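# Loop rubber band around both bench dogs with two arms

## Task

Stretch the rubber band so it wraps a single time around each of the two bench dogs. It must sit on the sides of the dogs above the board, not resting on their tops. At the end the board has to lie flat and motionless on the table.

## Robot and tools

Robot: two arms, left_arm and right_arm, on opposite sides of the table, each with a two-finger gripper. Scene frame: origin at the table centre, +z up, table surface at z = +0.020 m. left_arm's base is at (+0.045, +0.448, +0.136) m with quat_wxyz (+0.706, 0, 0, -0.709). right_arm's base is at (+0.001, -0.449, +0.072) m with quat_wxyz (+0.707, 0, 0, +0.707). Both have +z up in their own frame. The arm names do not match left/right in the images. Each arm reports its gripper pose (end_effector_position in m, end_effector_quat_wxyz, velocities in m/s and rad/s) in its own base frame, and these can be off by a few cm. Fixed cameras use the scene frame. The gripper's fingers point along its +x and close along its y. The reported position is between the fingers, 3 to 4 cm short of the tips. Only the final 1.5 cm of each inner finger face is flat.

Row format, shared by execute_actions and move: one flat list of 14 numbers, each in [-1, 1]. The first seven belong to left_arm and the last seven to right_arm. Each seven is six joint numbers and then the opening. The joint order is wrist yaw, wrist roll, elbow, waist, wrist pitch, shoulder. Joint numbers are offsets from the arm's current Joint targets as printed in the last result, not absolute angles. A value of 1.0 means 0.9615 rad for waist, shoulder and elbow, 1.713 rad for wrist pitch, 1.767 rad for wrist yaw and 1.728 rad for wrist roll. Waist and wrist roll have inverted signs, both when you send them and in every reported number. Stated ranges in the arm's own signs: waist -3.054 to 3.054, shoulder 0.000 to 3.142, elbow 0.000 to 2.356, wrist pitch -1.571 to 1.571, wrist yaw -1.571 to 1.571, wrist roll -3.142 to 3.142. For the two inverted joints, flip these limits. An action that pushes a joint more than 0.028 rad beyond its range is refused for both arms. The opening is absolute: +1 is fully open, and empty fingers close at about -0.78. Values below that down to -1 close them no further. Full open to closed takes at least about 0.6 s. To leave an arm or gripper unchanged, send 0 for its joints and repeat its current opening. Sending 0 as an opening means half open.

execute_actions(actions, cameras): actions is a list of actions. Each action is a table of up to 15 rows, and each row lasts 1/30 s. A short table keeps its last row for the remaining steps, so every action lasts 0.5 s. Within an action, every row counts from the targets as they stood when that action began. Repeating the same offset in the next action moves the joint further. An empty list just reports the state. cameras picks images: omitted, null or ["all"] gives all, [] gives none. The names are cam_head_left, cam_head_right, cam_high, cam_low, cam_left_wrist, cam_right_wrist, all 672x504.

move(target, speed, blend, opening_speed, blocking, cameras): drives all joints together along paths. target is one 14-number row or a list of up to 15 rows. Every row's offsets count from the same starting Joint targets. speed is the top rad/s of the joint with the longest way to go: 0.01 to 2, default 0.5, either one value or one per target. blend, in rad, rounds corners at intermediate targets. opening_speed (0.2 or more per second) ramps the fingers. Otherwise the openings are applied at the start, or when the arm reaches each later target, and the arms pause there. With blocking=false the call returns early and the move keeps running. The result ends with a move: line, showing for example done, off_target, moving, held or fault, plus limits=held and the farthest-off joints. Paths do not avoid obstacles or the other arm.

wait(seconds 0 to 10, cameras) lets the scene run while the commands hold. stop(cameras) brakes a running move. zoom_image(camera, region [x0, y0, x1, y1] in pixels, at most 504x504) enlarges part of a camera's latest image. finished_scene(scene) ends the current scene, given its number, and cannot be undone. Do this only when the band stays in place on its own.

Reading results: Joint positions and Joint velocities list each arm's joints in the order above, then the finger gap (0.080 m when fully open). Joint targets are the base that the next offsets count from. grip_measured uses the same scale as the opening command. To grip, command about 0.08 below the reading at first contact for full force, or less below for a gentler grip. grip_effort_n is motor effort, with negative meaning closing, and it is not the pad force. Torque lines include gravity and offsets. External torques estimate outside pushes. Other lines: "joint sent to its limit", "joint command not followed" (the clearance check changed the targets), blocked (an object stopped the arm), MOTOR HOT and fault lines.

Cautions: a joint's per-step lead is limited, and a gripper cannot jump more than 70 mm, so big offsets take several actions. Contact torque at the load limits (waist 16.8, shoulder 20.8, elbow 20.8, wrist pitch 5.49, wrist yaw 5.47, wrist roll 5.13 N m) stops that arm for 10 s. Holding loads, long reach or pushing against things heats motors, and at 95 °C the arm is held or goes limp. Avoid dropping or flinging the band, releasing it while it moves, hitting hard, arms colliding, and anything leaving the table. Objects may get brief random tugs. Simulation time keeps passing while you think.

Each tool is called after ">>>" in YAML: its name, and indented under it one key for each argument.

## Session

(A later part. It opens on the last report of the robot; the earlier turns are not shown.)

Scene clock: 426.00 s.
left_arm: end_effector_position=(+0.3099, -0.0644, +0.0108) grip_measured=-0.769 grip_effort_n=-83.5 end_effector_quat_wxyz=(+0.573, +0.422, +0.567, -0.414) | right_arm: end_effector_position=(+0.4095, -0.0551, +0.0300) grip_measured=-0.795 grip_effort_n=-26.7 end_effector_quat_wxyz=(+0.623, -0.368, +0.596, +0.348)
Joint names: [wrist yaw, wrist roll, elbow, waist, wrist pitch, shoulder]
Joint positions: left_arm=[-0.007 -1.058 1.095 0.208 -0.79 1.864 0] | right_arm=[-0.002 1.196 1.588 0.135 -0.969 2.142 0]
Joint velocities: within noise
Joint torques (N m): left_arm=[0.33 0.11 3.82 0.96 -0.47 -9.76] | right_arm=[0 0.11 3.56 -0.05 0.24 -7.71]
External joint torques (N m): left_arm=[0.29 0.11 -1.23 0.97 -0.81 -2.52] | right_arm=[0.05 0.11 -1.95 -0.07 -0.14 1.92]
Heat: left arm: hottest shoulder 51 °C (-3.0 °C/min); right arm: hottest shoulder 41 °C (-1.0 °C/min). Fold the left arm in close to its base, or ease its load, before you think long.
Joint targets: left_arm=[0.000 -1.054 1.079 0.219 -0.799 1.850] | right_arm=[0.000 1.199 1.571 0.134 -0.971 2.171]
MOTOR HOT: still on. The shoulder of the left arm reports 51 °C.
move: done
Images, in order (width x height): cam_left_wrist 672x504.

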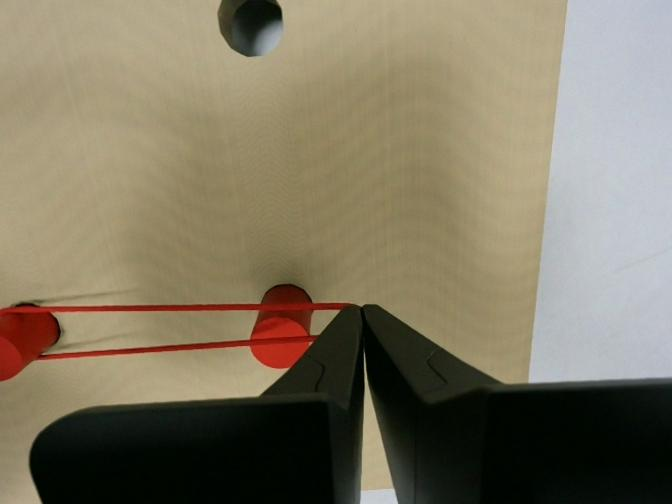

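>>> move:
  target: [0,0,-0.074,0,0.0854,0.079,-0.92,0,0,0,0,0,0,-0.8]
  speed: 0.06
  cameras: ["cam_left_wrist","cam_low","cam_right_wrist"]

>>> zoom_image:
  camera: "cam_low"
  region: [230, 190, 330, 260]

>>> zoom_image:
  camera: "cam_left_wrist"
  region: [180, 230, 400, 390]

Scene clock: 441.23 s.
left_arm: end_effector_position=(+0.3127, -0.0669, -0.0164) grip_measured=-0.769 grip_effort_n=-83.5 end_effector_quat_wxyz=(+0.582, +0.429, +0.555, -0.411) | right_arm: end_effector_position=(+0.4095, -0.0551, +0.0300) grip_measured=-0.795 grip_effort_n=-27.2 end_effector_quat_wxyz=(+0.623, -0.368, +0.596, +0.348)
Joint names: [wrist yaw, wrist roll, elbow, waist, wrist pitch, shoulder]
Joint positions: left_arm=[-0.007 -1.057 1.028 0.214 -0.644 1.91 0] | right_arm=[-0.002 1.196 1.588 0.135 -0.969 2.142 0]
Joint velocities: within noise
Joint torques (N m): left_arm=[0.32 0.1 3 0.39 -0.46 -6.24] | right_arm=[0.04 0.1 3.57 -0.06 0.23 -7.64]
External joint torques (N m): left_arm=[0.28 0.1 -1.75 0.42 -0.84 1.07] | right_arm=[0.09 0.1 -1.93 -0.11 -0.16 1.94]
Heat: left arm: hottest shoulder 49 °C (-5.0 °C/min); right arm: hottest shoulder 41 °C (-1.0 °C/min). Fold the left arm in close to its base, or ease its load, before you think long.
Joint targets: left_arm=[0.000 -1.054 1.008 0.219 -0.653 1.926] | right_arm=[0.000 1.199 1.571 0.134 -0.971 2.171]
MOTOR HOT: still on. The shoulder of the left arm reports 49 °C.
move: done
Images, in order (width x height): cam_low 672x504, cam_left_wrist 672x504, cam_right_wrist 672x504.

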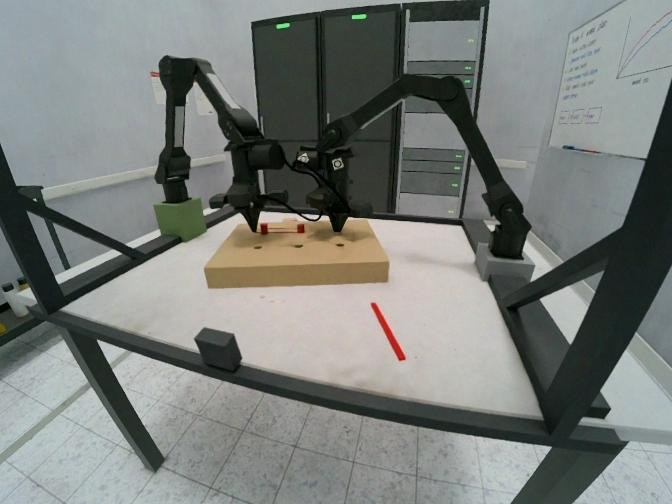

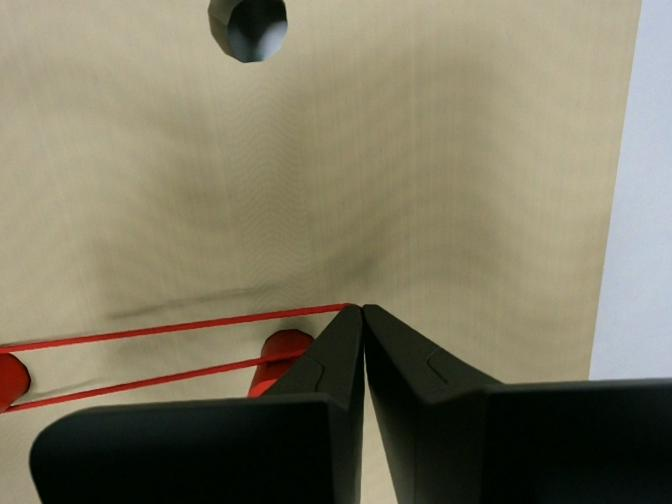

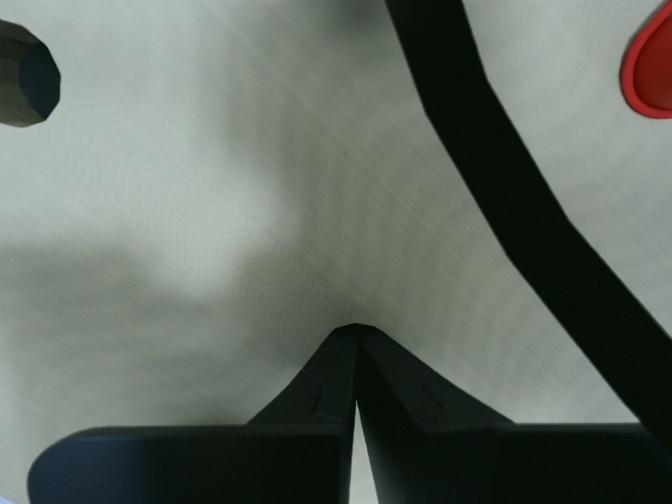

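Scaled by 5.040 from the camera's 672x504 image, which has a finer 960x720 frame.

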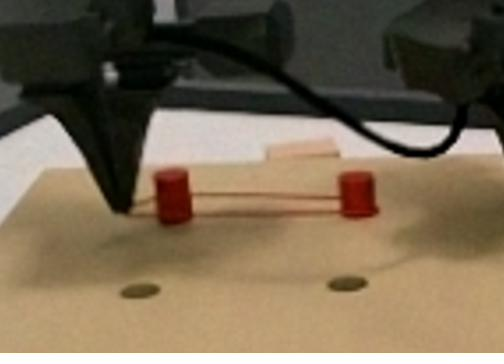

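Scaled by 2.291 from the camera's 672x504 image, which has a finer 960x720 frame.

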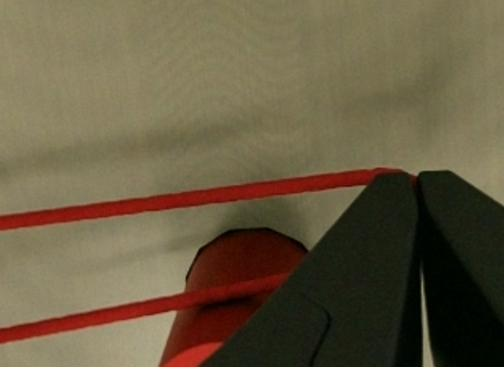

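>>> move:
  target:
    - [0,0,0.074,0,-0.0854,-0.079,-0.92,0,0,0,0,0,0,-0.8]
    - [0,0,0.08,-0.018,-0.0854,-0.075,-0.92,0,0,0,0,0,0,-0.8]
  speed: 0.08
  cameras: ["cam_left_wrist","cam_low"]

>>> zoom_image:
  camera: "cam_left_wrist"
  region: [180, 230, 400, 390]

Scene clock: 461.93 s.
left_arm: end_effector_position=(+0.3087, -0.0614, +0.0091) grip_measured=-0.769 grip_effort_n=-83.5 end_effector_quat_wxyz=(+0.574, +0.420, +0.570, -0.412) | right_arm: end_effector_position=(+0.4095, -0.0551, +0.0300) grip_measured=-0.795 grip_effort_n=-26.7 end_effector_quat_wxyz=(+0.623, -0.368, +0.596, +0.348)
Joint names: [wrist yaw, wrist roll, elbow, waist, wrist pitch, shoulder]
Joint positions: left_arm=[-0.008 -1.057 1.086 0.2 -0.785 1.863 0] | right_arm=[-0.002 1.196 1.588 0.135 -0.969 2.142 0]
Joint velocities: within noise
Joint torques (N m): left_arm=[0.36 0.08 5.46 0.18 -0.84 -9.17] | right_arm=[0.01 0.12 3.57 -0.13 0.25 -7.68]
External joint torques (N m): left_arm=[0.32 0.08 0.44 0.14 -1.17 -1.93] | right_arm=[0.07 0.12 -1.92 -0.12 -0.12 1.95]
Heat: left arm: hottest shoulder 46 °C (-8.1 °C/min); right arm: hottest shoulder 41 °C (-1.0 °C/min).
Joint targets: left_arm=[0.000 -1.054 1.085 0.202 -0.800 1.854] | right_arm=[0.000 1.199 1.571 0.134 -0.971 2.171]
MOTOR HOT: cleared for the motors of the left arm.
move: done
Images, in order (width x height): cam_low 672x504, cam_left_wrist 672x504.

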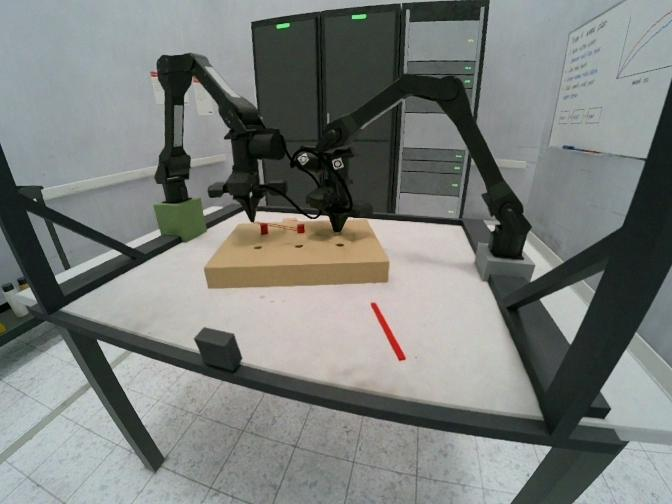

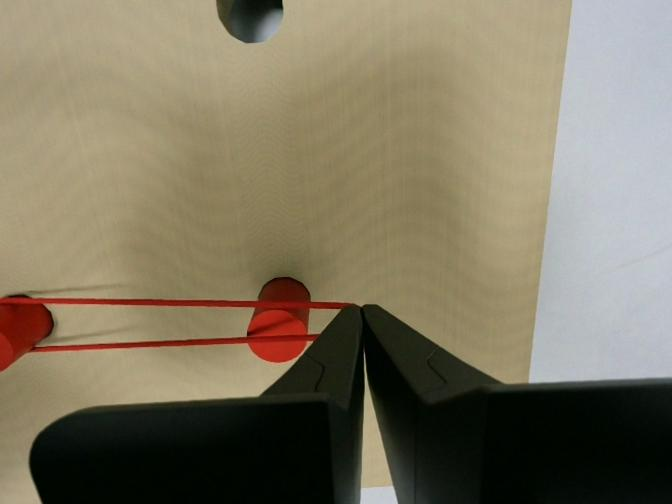

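Scaled by 2.291 from the camera's 672x504 image, which has a finer 960x720 frame.

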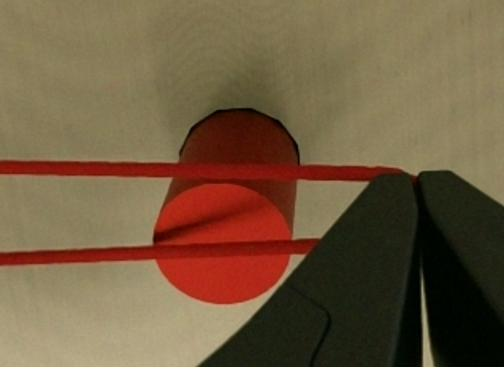

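>>> execute_actions:
  actions: []
  cameras: ["cam_left_wrist","cam_low"]

>>> zoom_image:
  camera: "cam_left_wrist"
  region: [180, 230, 400, 390]

Scene clock: 498.90 s.
left_arm: end_effector_position=(+0.3087, -0.0614, +0.0091) grip_measured=-0.769 grip_effort_n=-83.5 end_effector_quat_wxyz=(+0.574, +0.420, +0.570, -0.412) | right_arm: end_effector_position=(+0.4095, -0.0551, +0.0300) grip_measured=-0.795 grip_effort_n=-26.7 end_effector_quat_wxyz=(+0.623, -0.368, +0.596, +0.348)
Joint names: [wrist yaw, wrist roll, elbow, waist, wrist pitch, shoulder]
Joint positions: left_arm=[-0.008 -1.057 1.086 0.2 -0.785 1.863 0] | right_arm=[-0.002 1.196 1.588 0.135 -0.969 2.142 0]
Joint velocities: within noise
Joint torques (N m): left_arm=[0.35 0.1 5.54 0.18 -0.82 -9.19] | right_arm=[0.03 0.11 3.63 -0.11 0.24 -7.74]
External joint torques (N m): left_arm=[0.31 0.1 0.49 0.16 -1.16 -1.96] | right_arm=[0.07 0.11 -1.9 -0.13 -0.16 1.87]
Heat: left arm: hottest shoulder 45 °C (-4.1 °C/min); right arm: hottest shoulder 41 °C (+0.0 °C/min).
Joint targets: left_arm=[0.000 -1.054 1.085 0.202 -0.800 1.854] | right_arm=[0.000 1.199 1.571 0.134 -0.971 2.171]
Tool commands: left_gripper/opening=-0.92 right_gripper/opening=-0.8
Images, in order (width x height): cam_low 672x504, cam_left_wrist 672x504.

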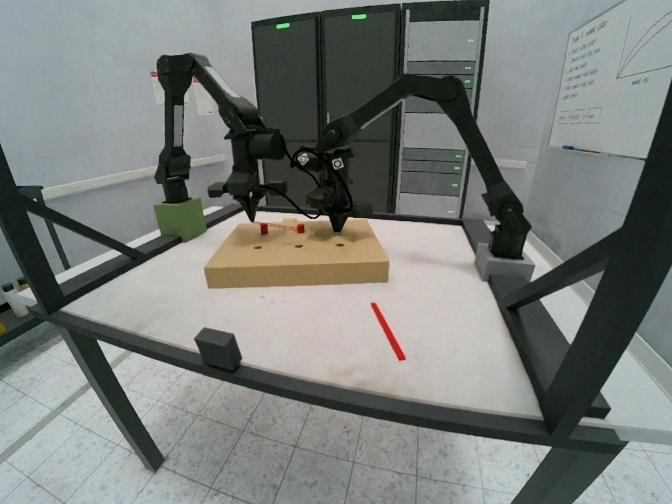

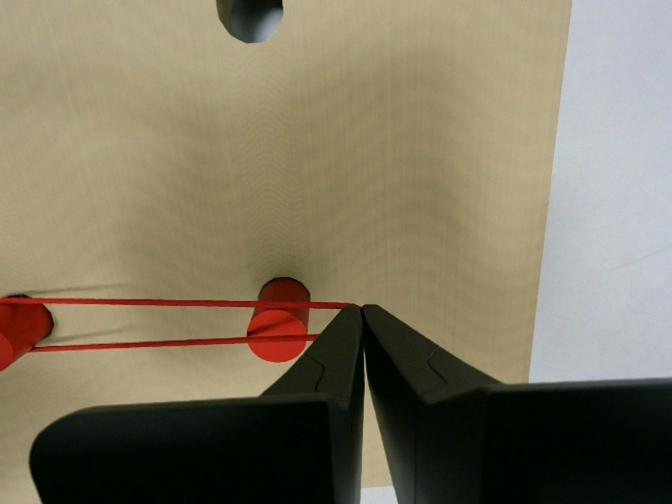

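Scaled by 2.291 from the camera's 672x504 image, which has a finer 960x720 frame.

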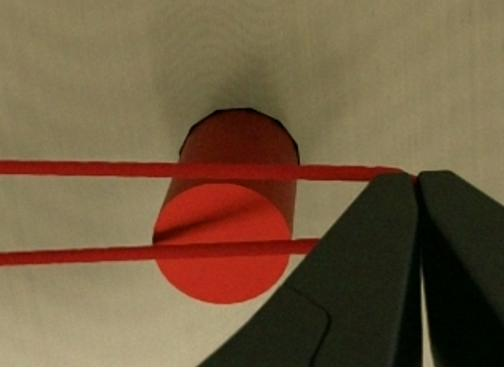

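>>> move:
  target:
    - [0,0,0,-0.015,0,0,-0.92,0,0,0,0,0,0,-0.8]
    - [0,0,-0.076,-0.015,0.0854,0.077,-0.92,0,0,0,0,0,0,-0.8]
  speed: 0.06
  cameras: ["cam_left_wrist","cam_low"]

>>> zoom_image:
  camera: "cam_left_wrist"
  region: [180, 230, 400, 390]

>>> zoom_image:
  camera: "cam_low"
  region: [230, 190, 330, 260]

Scene clock: 519.60 s.
left_arm: end_effector_position=(+0.3178, -0.0598, -0.0130) grip_measured=-0.769 grip_effort_n=-83.5 end_effector_quat_wxyz=(+0.591, +0.424, +0.556, -0.401) | right_arm: end_effector_position=(+0.4095, -0.0551, +0.0300) grip_measured=-0.795 grip_effort_n=-26.7 end_effector_quat_wxyz=(+0.623, -0.368, +0.596, +0.348)
Joint names: [wrist yaw, wrist roll, elbow, waist, wrist pitch, shoulder]
Joint positions: left_arm=[-0.008 -1.057 1.037 0.19 -0.645 1.904 0] | right_arm=[-0.002 1.196 1.588 0.135 -0.969 2.142 0]
Joint velocities: within noise
Joint torques (N m): left_arm=[0.35 0.11 2.51 -0.28 -0.35 -5.35] | right_arm=[0 0.11 3.59 -0.1 0.25 -7.72]
External joint torques (N m): left_arm=[0.31 0.11 -2.36 -0.28 -0.78 1.99] | right_arm=[0.06 0.11 -1.89 -0.08 -0.12 1.88]
Heat: left arm: hottest shoulder 45 °C (-1.0 °C/min); right arm: hottest shoulder 41 °C (+0.0 °C/min).
Joint targets: left_arm=[0.000 -1.054 1.012 0.187 -0.653 1.928] | right_arm=[0.000 1.199 1.571 0.134 -0.971 2.171]
move: done
Images, in order (width x height): cam_low 672x504, cam_left_wrist 672x504.

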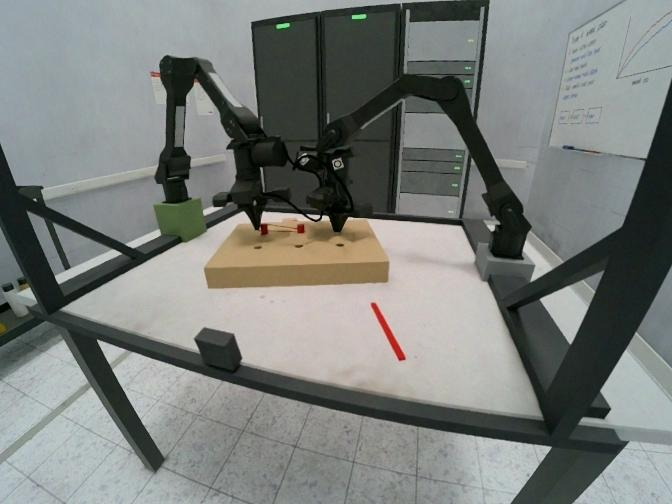

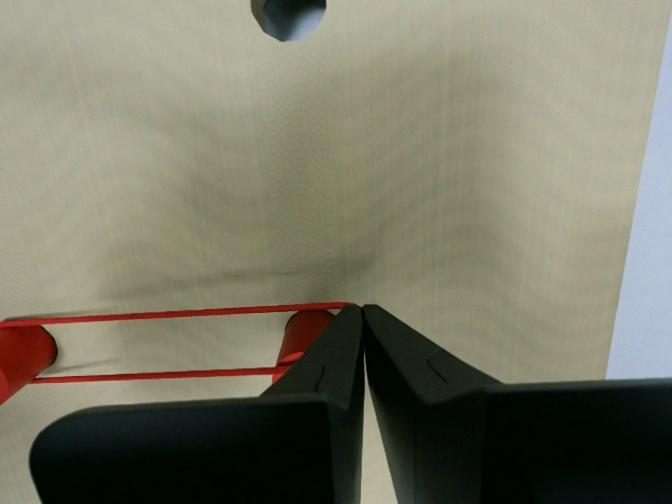

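Scaled by 2.291 from the camera's 672x504 image, which has a finer 960x720 frame.

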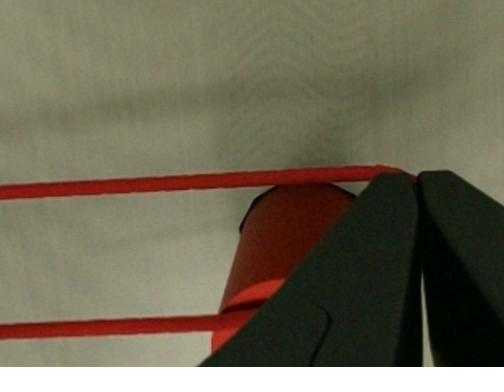

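Scaled by 5.040 from the camera's 672x504 image, which has a finer 960x720 frame.

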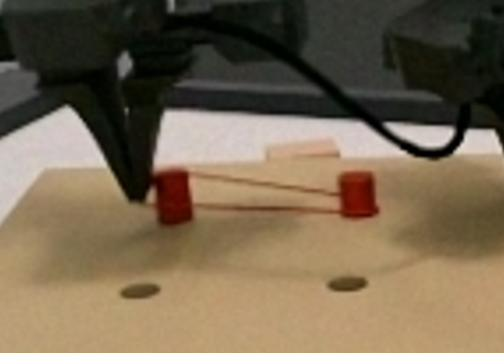

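>>> move:
  target:
    - [0,0,-0.046,0,0.034,0.014,-0.92,0,0,0,0,0,0,-0.8]
    - [0,-0.032,-0.085,-0.060,0.040,-0.012,-0.92,0,0,0,0,0,0,-0.8]
  speed: 0.05
  cameras: ["cam_left_wrist","cam_low"]

>>> zoom_image:
  camera: "cam_left_wrist"
  region: [180, 230, 400, 390]

>>> zoom_image:
  camera: "cam_low"
  region: [230, 190, 330, 260]

Scene clock: 545.80 s.
left_arm: end_effector_position=(+0.3079, -0.0461, -0.0286) grip_measured=-0.769 grip_effort_n=-83.5 end_effector_quat_wxyz=(+0.591, +0.422, +0.553, -0.408) | right_arm: end_effector_position=(+0.4097, -0.0556, +0.0301) grip_measured=-0.795 grip_effort_n=-26.7 end_effector_quat_wxyz=(+0.624, -0.368, +0.596, +0.347)
Joint names: [wrist yaw, wrist roll, elbow, waist, wrist pitch, shoulder]
Joint positions: left_arm=[0.007 -1.11 0.961 0.145 -0.569 1.906 0] | right_arm=[-0.001 1.196 1.588 0.135 -0.968 2.142 0]
Joint velocities: within noise
Joint torques (N m): left_arm=[-0.2 0 1.62 -1.38 -0.84 -6.65] | right_arm=[-0.03 0.11 3.58 -0.17 0.12 -7.75]
External joint torques (N m): left_arm=[-0.25 0 -2.95 -1.36 -1.24 0.48] | right_arm=[0.03 0.11 -1.98 -0.15 -0.29 1.9]
Heat: left arm: hottest shoulder 43 °C (-2.0 °C/min); right arm: hottest shoulder 41 °C (+0.0 °C/min).
Joint targets: left_arm=[0.000 -1.110 0.930 0.130 -0.585 1.917] | right_arm=[0.000 1.199 1.571 0.134 -0.971 2.171]
move: done
Images, in order (width x height): cam_low 672x504, cam_left_wrist 672x504.

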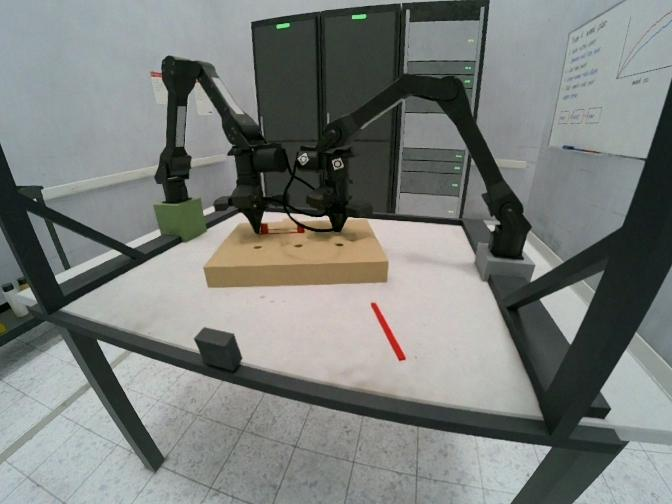

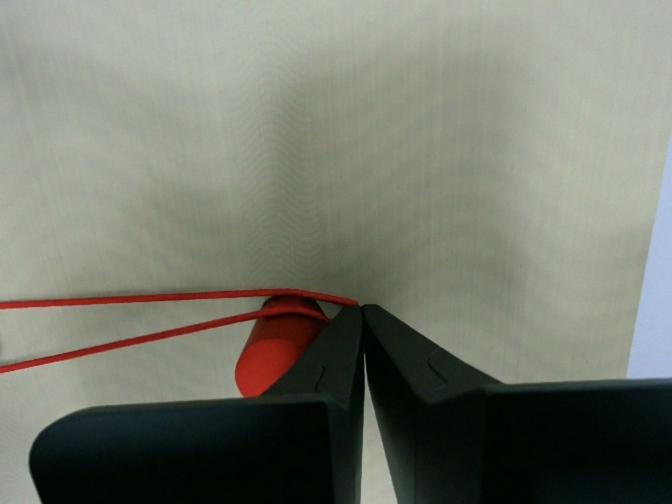

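Scaled by 2.291 from the camera's 672x504 image, which has a finer 960x720 frame.

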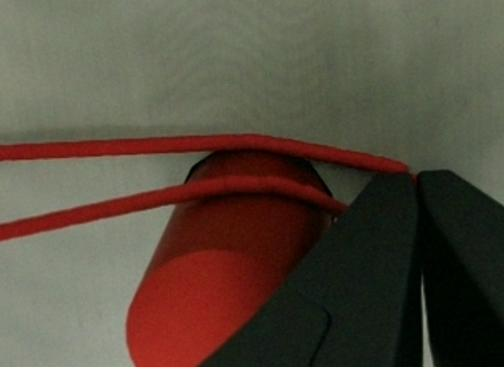

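Scaled by 5.040 from the camera's 672x504 image, which has a finer 960x720 frame.

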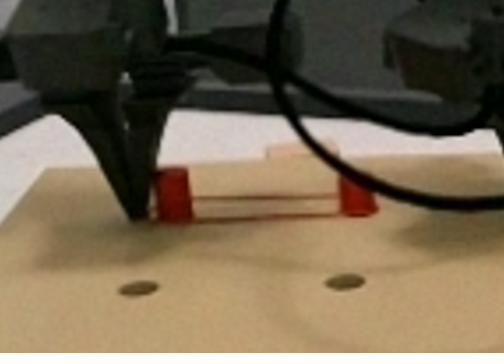

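>>> move:
  target: [0,0.016,0.161,0.046,-0.1255,-0.0655,-0.92,0,0,0,0,0,0,-0.8]
  speed: 0.08
  cameras: ["cam_left_wrist","cam_low"]

>>> zoom_image:
  camera: "cam_left_wrist"
  region: [180, 230, 400, 390]

Scene clock: 574.60 s.
left_arm: end_effector_position=(+0.3085, -0.0512, +0.0072) grip_measured=-0.769 grip_effort_n=-83.5 end_effector_quat_wxyz=(+0.573, +0.415, +0.574, -0.413) | right_arm: end_effector_position=(+0.4097, -0.0556, +0.0301) grip_measured=-0.795 grip_effort_n=-26.7 end_effector_quat_wxyz=(+0.624, -0.368, +0.596, +0.347)
Joint names: [wrist yaw, wrist roll, elbow, waist, wrist pitch, shoulder]
Joint positions: left_arm=[-0.002 -1.085 1.082 0.165 -0.786 1.867 0] | right_arm=[-0.001 1.196 1.588 0.135 -0.968 2.142 0]
Joint velocities: within noise
Joint torques (N m): left_arm=[0.14 0.11 5.99 0.73 -0.77 -9.65] | right_arm=[-0.02 0.1 3.58 -0.16 0.15 -7.68]
External joint torques (N m): left_arm=[0.1 0.11 1.07 0.74 -1.07 -2.45] | right_arm=[0.03 0.1 -1.96 -0.16 -0.25 1.96]
Heat: left arm: hottest shoulder 44 °C (-1.0 °C/min); right arm: hottest shoulder 41 °C (+0.0 °C/min).
Joint targets: left_arm=[0.000 -1.082 1.085 0.174 -0.800 1.854] | right_arm=[0.000 1.199 1.571 0.134 -0.971 2.171]
move: done
Images, in order (width x height): cam_low 672x504, cam_left_wrist 672x504.

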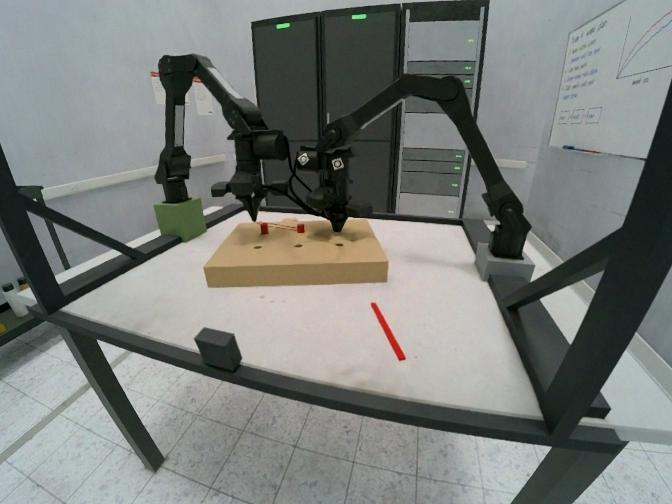

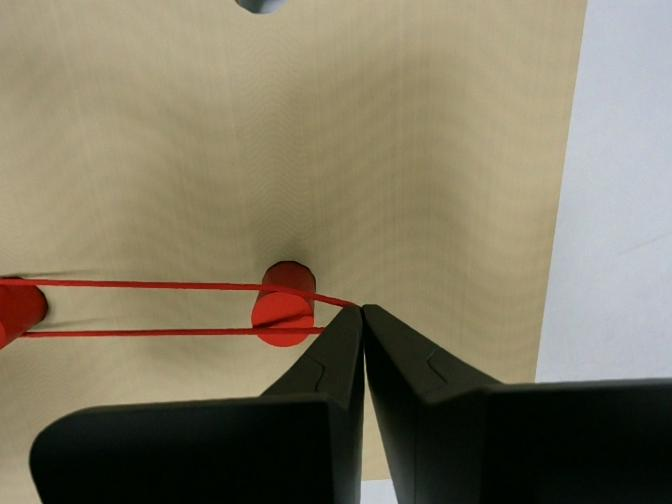

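Scaled by 2.291 from the camera's 672x504 image, which has a finer 960x720 frame.

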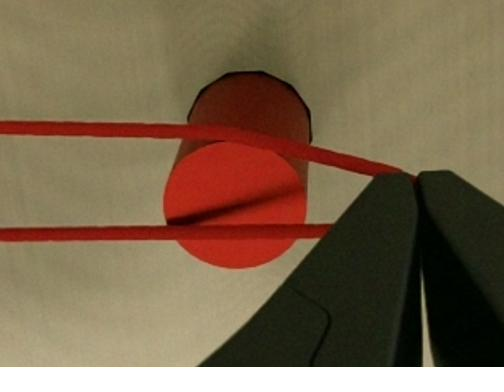

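>>> move:
  target: [0,-0.016,-0.022,-0.031,0.004,-0.016,-0.92,0,0,0,0,0,0,-0.8]
  speed: 0.05
  cameras: ["cam_left_wrist","cam_low"]

>>> zoom_image:
  camera: "cam_left_wrist"
  region: [180, 230, 400, 390]

>>> zoom_image:
  camera: "cam_low"
  region: [230, 190, 330, 260]

Scene clock: 583.87 s.
left_arm: end_effector_position=(+0.3097, -0.0445, +0.0108) grip_measured=-0.769 grip_effort_n=-83.5 end_effector_quat_wxyz=(+0.576, +0.417, +0.570, -0.412) | right_arm: end_effector_position=(+0.4097, -0.0556, +0.0301) grip_measured=-0.795 grip_effort_n=-27.2 end_effector_quat_wxyz=(+0.624, -0.368, +0.596, +0.347)
Joint names: [wrist yaw, wrist roll, elbow, waist, wrist pitch, shoulder]
Joint positions: left_arm=[-0.003 -1.108 1.078 0.144 -0.785 1.851 0] | right_arm=[-0.001 1.196 1.588 0.135 -0.968 2.142 0]
Joint velocities: within noise
Joint torques (N m): left_arm=[0.16 -0.06 4.01 -0.06 -0.37 -9.58] | right_arm=[-0.02 0.11 3.58 -0.14 0.13 -7.69]
External joint torques (N m): left_arm=[0.12 -0.06 -1.12 -0.06 -0.73 -2.31] | right_arm=[0.03 0.11 -1.95 -0.19 -0.28 1.9]
Heat: left arm: hottest shoulder 46 °C (+1.0 °C/min); right arm: hottest shoulder 41 °C (+0.0 °C/min).
Joint targets: left_arm=[0.000 -1.110 1.063 0.144 -0.793 1.838] | right_arm=[0.000 1.199 1.571 0.134 -0.971 2.171]
move: done
Images, in order (width x height): cam_low 672x504, cam_left_wrist 672x504.

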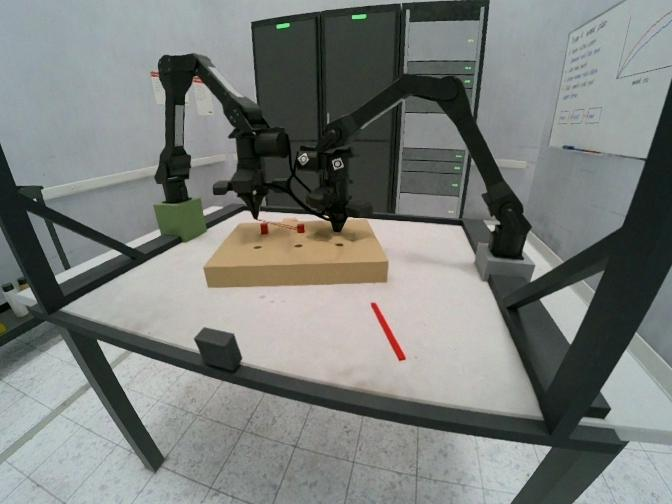

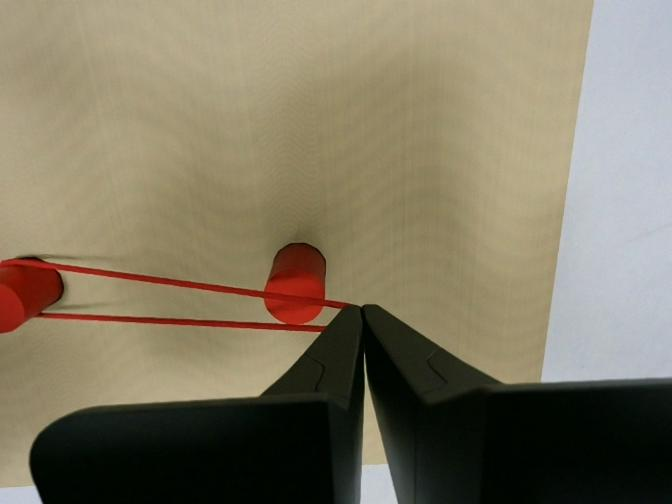

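Scaled by 2.291 from the camera's 672x504 image, which has a finer 960x720 frame.

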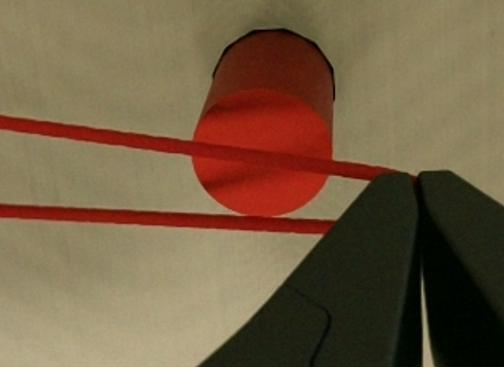

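Scaled by 5.040 from the camera's 672x504 image, which has a finer 960x720 frame.

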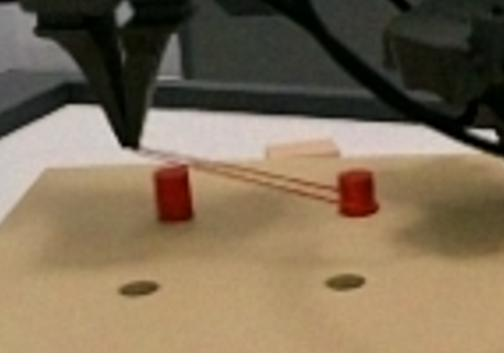

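>>> move:
  target:
    - [0,0.026,0.023,0.045,-0.004,0.0166,-0.92,0,0,0,0,0,0,-0.8]
    - [0,0.026,-0.053,0.045,0.0817,0.0936,-0.92,0,0,0,0,0,0,-0.8]
  speed: 0.06
  cameras: ["cam_left_wrist","cam_low"]

>>> zoom_image:
  camera: "cam_left_wrist"
  region: [180, 230, 400, 390]

>>> move:
  target: [0,-0.010,-0.022,-0.021,0.009,-0.0035,-0.92,0,0,0,0,0,0,-0.8]
  speed: 0.05
  cameras: ["cam_left_wrist","cam_low"]

>>> zoom_image:
  camera: "cam_left_wrist"
  region: [180, 230, 400, 390]

>>> zoom_image:
  camera: "cam_low"
  region: [230, 190, 330, 260]

Scene clock: 607.70 s.
left_arm: end_effector_position=(+0.3166, -0.0583, -0.0150) grip_measured=-0.769 grip_effort_n=-83.5 end_effector_quat_wxyz=(+0.589, +0.423, +0.557, -0.405) | right_arm: end_effector_position=(+0.4097, -0.0556, +0.0301) grip_measured=-0.795 grip_effort_n=-26.7 end_effector_quat_wxyz=(+0.624, -0.368, +0.596, +0.347)
Joint names: [wrist yaw, wrist roll, elbow, waist, wrist pitch, shoulder]
Joint positions: left_arm=[-0.004 -1.068 1.034 0.184 -0.644 1.909 0] | right_arm=[-0.001 1.196 1.588 0.135 -0.968 2.142 0]
Joint velocities: within noise
Joint torques (N m): left_arm=[0.21 0.11 2.97 0.31 -0.4 -5.84] | right_arm=[-0.03 0.1 3.57 -0.16 0.14 -7.7]
External joint torques (N m): left_arm=[0.17 0.11 -1.78 0.3 -0.79 1.46] | right_arm=[0.01 0.11 -1.94 -0.26 -0.25 1.94]
Heat: left arm: hottest shoulder 47 °C (+4.0 °C/min); right arm: hottest shoulder 41 °C (+0.0 °C/min).
Joint targets: left_arm=[0.000 -1.065 1.013 0.188 -0.653 1.928] | right_arm=[0.000 1.199 1.571 0.134 -0.971 2.171]
move: done
Images, in order (width x height): cam_low 672x504, cam_left_wrist 672x504.

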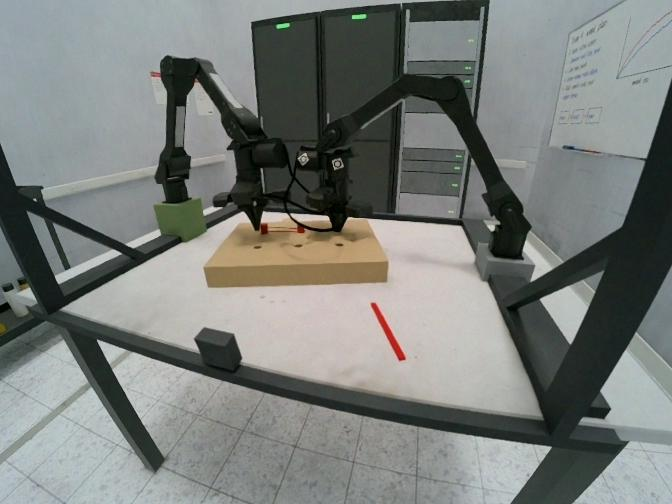

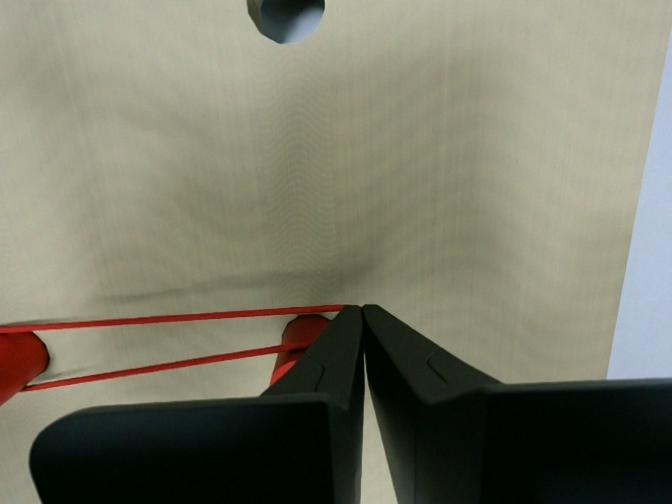

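Scaled by 2.291 from the camera's 672x504 image, which has a finer 960x720 frame.

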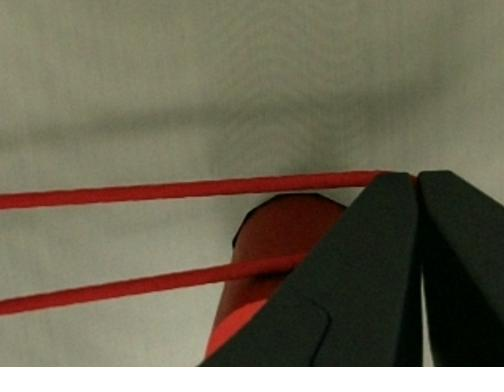

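Scene clock: 608.47 s.
left_arm: end_effector_position=(+0.3137, -0.0553, -0.0188) grip_measured=-0.769 grip_effort_n=-83.5 end_effector_quat_wxyz=(+0.587, +0.425, +0.557, -0.407) | right_arm: end_effector_position=(+0.4097, -0.0556, +0.0301) grip_measured=-0.795 grip_effort_n=-26.7 end_effector_quat_wxyz=(+0.624, -0.368, +0.596, +0.347)
Joint names: [wrist yaw, wrist roll, elbow, waist, wrist pitch, shoulder]
Joint positions: left_arm=[-0.004 -1.081 1.015 0.176 -0.628 1.909 0] | right_arm=[-0.001 1.196 1.588 0.135 -0.968 2.142 0]
Joint velocities: within noise
Joint torques (N m): left_arm=[0.2 -0.02 2.55 -0.85 -0.45 -6.19] | right_arm=[-0.03 0.11 3.5 -0.13 0.14 -7.73]
External joint torques (N m): left_arm=[0.15 -0.03 -2.16 -0.86 -0.84 1.09] | right_arm=[0.02 0.11 -2 -0.14 -0.25 1.91]
Heat: left arm: hottest shoulder 47 °C (+4.0 °C/min); right arm: hottest shoulder 41 °C (+0.0 °C/min).
Joint targets: left_arm=[0.000 -1.082 0.991 0.167 -0.638 1.925] | right_arm=[0.000 1.199 1.571 0.134 -0.971 2.171]
move: done
Images, in order (width x height): cam_low 672x504, cam_left_wrist 672x504.

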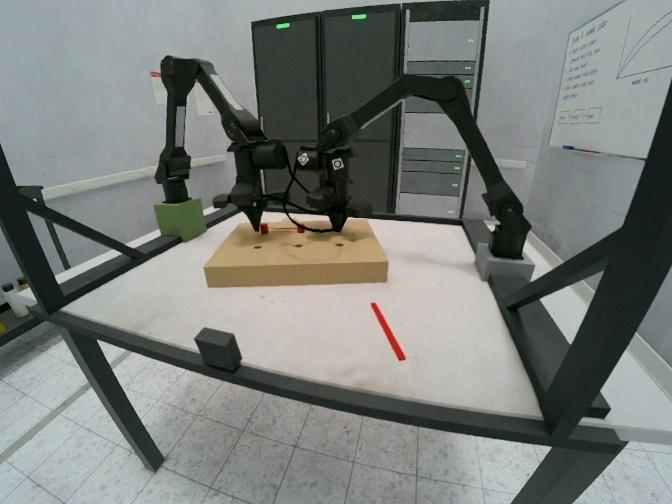

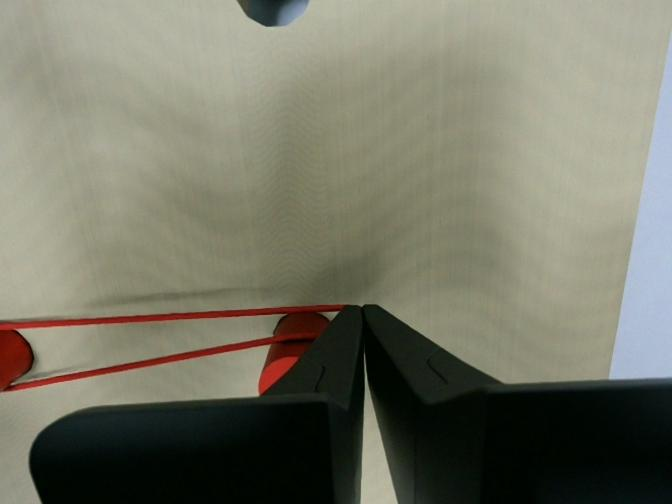

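Scaled by 2.291 from the camera's 672x504 image, which has a finer 960x720 frame.

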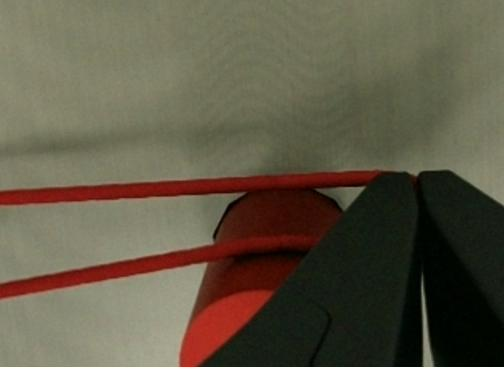

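Scaled by 5.040 from the camera's 672x504 image, which has a finer 960x720 frame.

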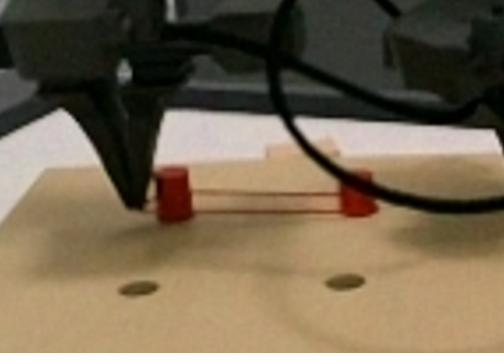

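>>> move:
  target:
    - [0,0,0.088,0.007,-0.0846,-0.066,-0.92,0,0,0,0,0,0,-0.8]
  speed: 0.06
  cameras: ["cam_left_wrist"]

>>> zoom_image:
  camera: "cam_left_wrist"
  region: [180, 230, 400, 390]

Scene clock: 620.50 s.
left_arm: end_effector_position=(+0.3099, -0.0532, +0.0049) grip_measured=-0.769 grip_effort_n=-83.5 end_effector_quat_wxyz=(+0.575, +0.418, +0.570, -0.412) | right_arm: end_effector_position=(+0.4097, -0.0556, +0.0301) grip_measured=-0.795 grip_effort_n=-26.7 end_effector_quat_wxyz=(+0.624, -0.368, +0.596, +0.347)
Joint names: [wrist yaw, wrist roll, elbow, waist, wrist pitch, shoulder]
Joint positions: left_arm=[-0.004 -1.082 1.077 0.172 -0.768 1.87 0] | right_arm=[-0.001 1.196 1.588 0.135 -0.968 2.142 0]
Joint velocities: within noise
Joint torques (N m): left_arm=[0.2 -0.03 5.44 0.15 -0.82 -9.21] | right_arm=[0 0.11 3.59 -0.17 0.16 -7.75]
External joint torques (N m): left_arm=[0.15 -0.03 0.51 0.11 -1.14 -2] | right_arm=[0.04 0.11 -1.97 -0.23 -0.25 1.9]
Heat: left arm: hottest shoulder 45 °C (+1.0 °C/min); right arm: hottest shoulder 41 °C (+0.0 °C/min).
Joint targets: left_arm=[0.000 -1.082 1.076 0.174 -0.782 1.861] | right_arm=[0.000 1.199 1.571 0.134 -0.971 2.171]
move: done
Images, in order (width x height): cam_left_wrist 672x504.

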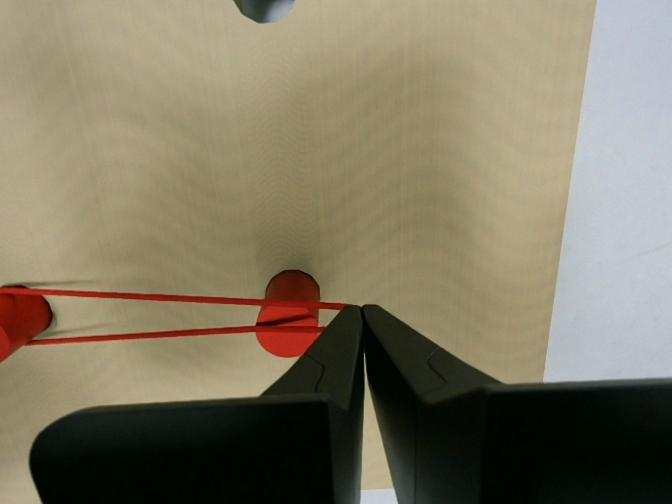

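Scaled by 2.291 from the camera's 672x504 image, which has a finer 960x720 frame.

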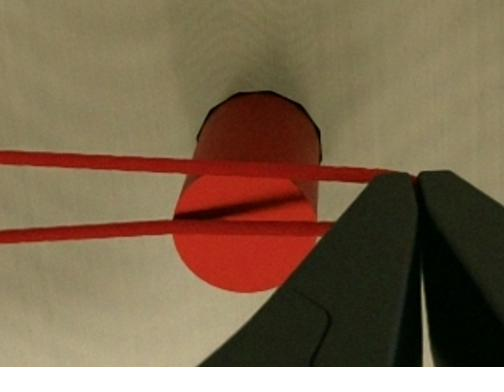

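>>> move:
  target:
    - [0,0.01,0,0.0135,0,0,-0.92,0,0,0,0,0,0,-0.8]
    - [0,0.01,-0.0666,0.0135,0.0753,0.0697,-0.92,0,0,0,0,0,0,-0.8]
    - [0,-0.016,-0.152,-0.0458,0.115,0.058,-0.92,0,0,0,0,0,0,-0.8]
    - [0,0,0.009,0,-0.0105,-0.007,-0.92,0,0,0,0,0,0,-0.8]
  speed: 0.08
  cameras: ["cam_left_wrist"]

>>> zoom_image:
  camera: "cam_left_wrist"
  region: [180, 230, 400, 390]

Scene clock: 639.10 s.
left_arm: end_effector_position=(+0.3088, -0.0510, +0.0078) grip_measured=-0.769 grip_effort_n=-83.5 end_effector_quat_wxyz=(+0.573, +0.415, +0.573, -0.413) | right_arm: end_effector_position=(+0.4097, -0.0556, +0.0299) grip_measured=-0.795 grip_effort_n=-26.7 end_effector_quat_wxyz=(+0.624, -0.368, +0.596, +0.347)
Joint names: [wrist yaw, wrist roll, elbow, waist, wrist pitch, shoulder]
Joint positions: left_arm=[-0.003 -1.086 1.083 0.165 -0.787 1.866 0] | right_arm=[-0.001 1.196 1.588 0.135 -0.968 2.142 0]
Joint velocities: within noise
Joint torques (N m): left_arm=[0.18 0.12 5.81 0.8 -0.72 -9.36] | right_arm=[-0.02 0.12 3.66 -0.11 0.14 -7.68]
External joint torques (N m): left_arm=[0.14 0.12 0.86 0.82 -1.02 -2.12] | right_arm=[0.04 0.12 -1.87 -0.04 -0.26 1.93]
Heat: left arm: hottest shoulder 45 °C (+0.0 °C/min); right arm: hottest shoulder 41 °C (+0.0 °C/min).
Joint targets: left_arm=[0.000 -1.082 1.085 0.174 -0.800 1.855] | right_arm=[0.000 1.199 1.571 0.134 -0.971 2.171]
move: done
Images, in order (width x height): cam_left_wrist 672x504.

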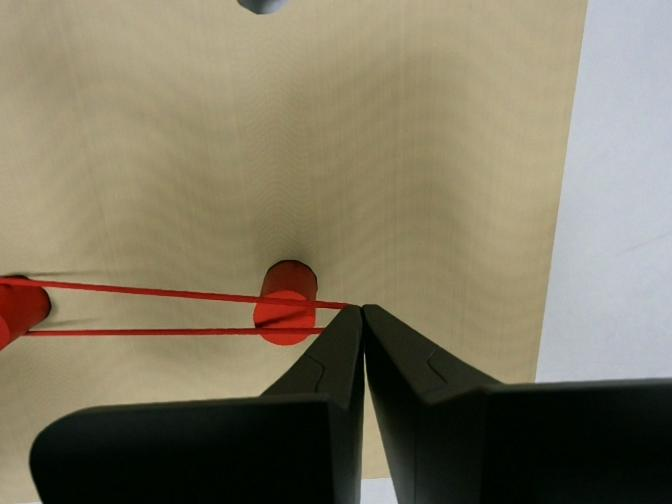

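Scaled by 2.291 from the camera's 672x504 image, which has a finer 960x720 frame.

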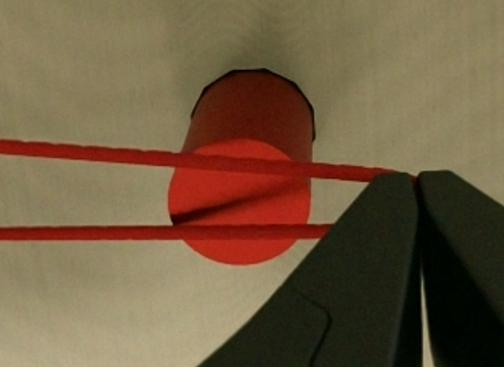

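>>> move:
  target:
    - [0,0.01,0,0.0135,0,0,-0.92,0,0,0,0,0,0,-0.8]
    - [0,0.01,-0.076,0.0135,0.0858,0.076,-0.92,0,0,0,0,0,0,-0.8]
    - [0,-0.016,-0.161,-0.0458,0.1255,0.0645,-0.92,0,0,0,0,0,0,-0.8]
    - [0,0,-0.048,-0.002,0.0376,0.019,-0.92,0,0,0,0,0,0,-0.8]
  speed: 0.08
  cameras: ["cam_left_wrist"]

>>> zoom_image:
  camera: "cam_left_wrist"
  region: [180, 230, 400, 390]

Scene clock: 654.70 s.
left_arm: end_effector_position=(+0.3093, -0.0525, -0.0037) grip_measured=-0.769 grip_effort_n=-83.5 end_effector_quat_wxyz=(+0.580, +0.418, +0.566, -0.412) | right_arm: end_effector_position=(+0.4097, -0.0556, +0.0299) grip_measured=-0.795 grip_effort_n=-26.3 end_effector_quat_wxyz=(+0.624, -0.368, +0.596, +0.347)
Joint names: [wrist yaw, wrist roll, elbow, waist, wrist pitch, shoulder]
Joint positions: left_arm=[0.001 -1.086 1.046 0.168 -0.717 1.878 0] | right_arm=[-0.001 1.196 1.588 0.135 -0.968 2.142 0]
Joint velocities: within noise
Joint torques (N m): left_arm=[-0.01 0.13 4.61 0.36 -1.06 -8.55] | right_arm=[-0.04 0.1 3.56 -0.14 0.15 -7.73]
External joint torques (N m): left_arm=[-0.05 0.13 -0.31 0.33 -1.43 -1.34] | right_arm=[0.01 0.1 -2.02 -0.19 -0.26 1.95]
Heat: left arm: hottest shoulder 46 °C (-1.0 °C/min); right arm: hottest shoulder 41 °C (+0.0 °C/min).
Joint targets: left_arm=[0.000 -1.082 1.038 0.172 -0.736 1.873] | right_arm=[0.000 1.199 1.571 0.134 -0.971 2.171]
move: done
Images, in order (width x height): cam_left_wrist 672x504.

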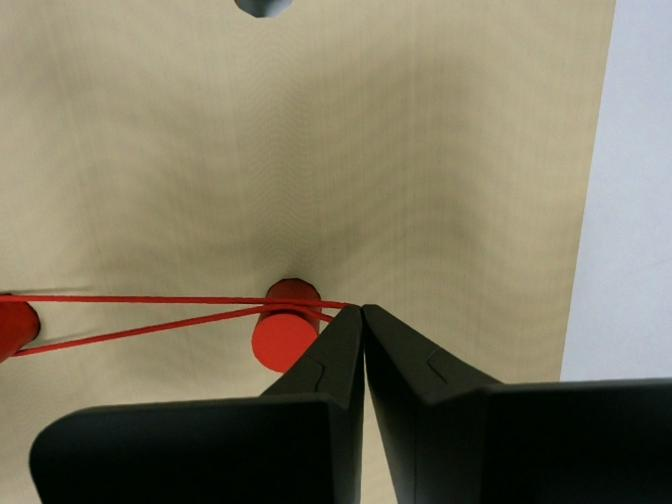

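Scaled by 2.291 from the camera's 672x504 image, which has a finer 960x720 frame.

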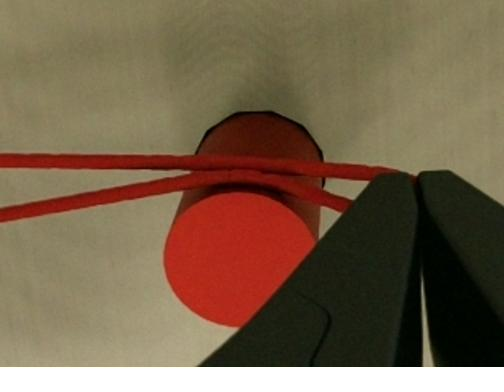

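>>> move:
  target: [0,0,0.016,0,-0.012,-0.006,-0.92,0,0,0,0,0,0,-0.8]
  speed: 0.04
  cameras: ["cam_left_wrist"]

>>> zoom_image:
  camera: "cam_left_wrist"
  region: [180, 230, 400, 390]

Scene clock: 664.03 s.
left_arm: end_effector_position=(+0.3101, -0.0526, +0.0003) grip_measured=-0.769 grip_effort_n=-83.5 end_effector_quat_wxyz=(+0.578, +0.417, +0.567, -0.412) | right_arm: end_effector_position=(+0.4097, -0.0556, +0.0299) grip_measured=-0.795 grip_effort_n=-26.7 end_effector_quat_wxyz=(+0.624, -0.368, +0.596, +0.347)
Joint names: [wrist yaw, wrist roll, elbow, waist, wrist pitch, shoulder]
Joint positions: left_arm=[0.001 -1.086 1.059 0.168 -0.738 1.874 0] | right_arm=[-0.001 1.196 1.588 0.135 -0.968 2.142 0]
Joint velocities: within noise
Joint torques (N m): left_arm=[0.01 0.14 4.9 0.37 -1.01 -8.89] | right_arm=[-0.04 0.11 3.56 -0.18 0.14 -7.73]
External joint torques (N m): left_arm=[-0.04 0.14 -0.02 0.37 -1.35 -1.63] | right_arm=[0.01 0.11 -1.91 -0.19 -0.25 1.82]
Heat: left arm: hottest shoulder 47 °C (-1.0 °C/min); right arm: hottest shoulder 41 °C (+0.0 °C/min).
Joint targets: left_arm=[0.000 -1.082 1.054 0.172 -0.756 1.867] | right_arm=[0.000 1.199 1.571 0.134 -0.971 2.171]
move: done
Images, in order (width x height): cam_left_wrist 672x504.

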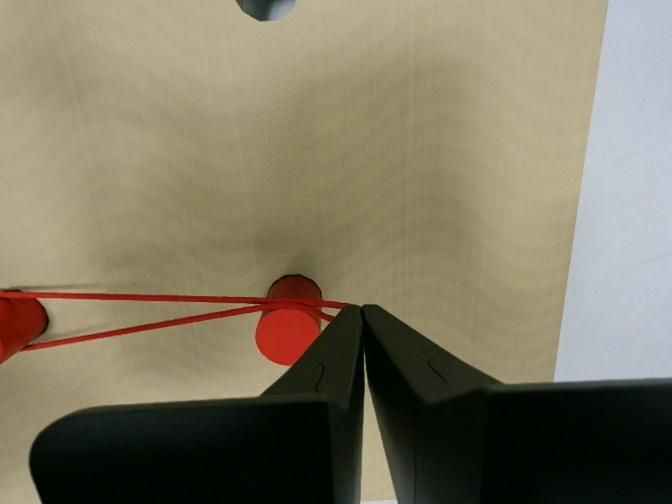

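Scaled by 2.291 from the camera's 672x504 image, which has a finer 960x720 frame.

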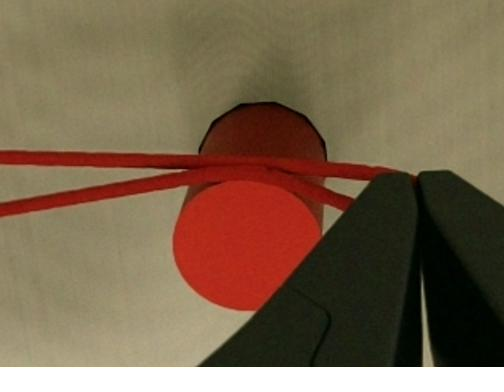

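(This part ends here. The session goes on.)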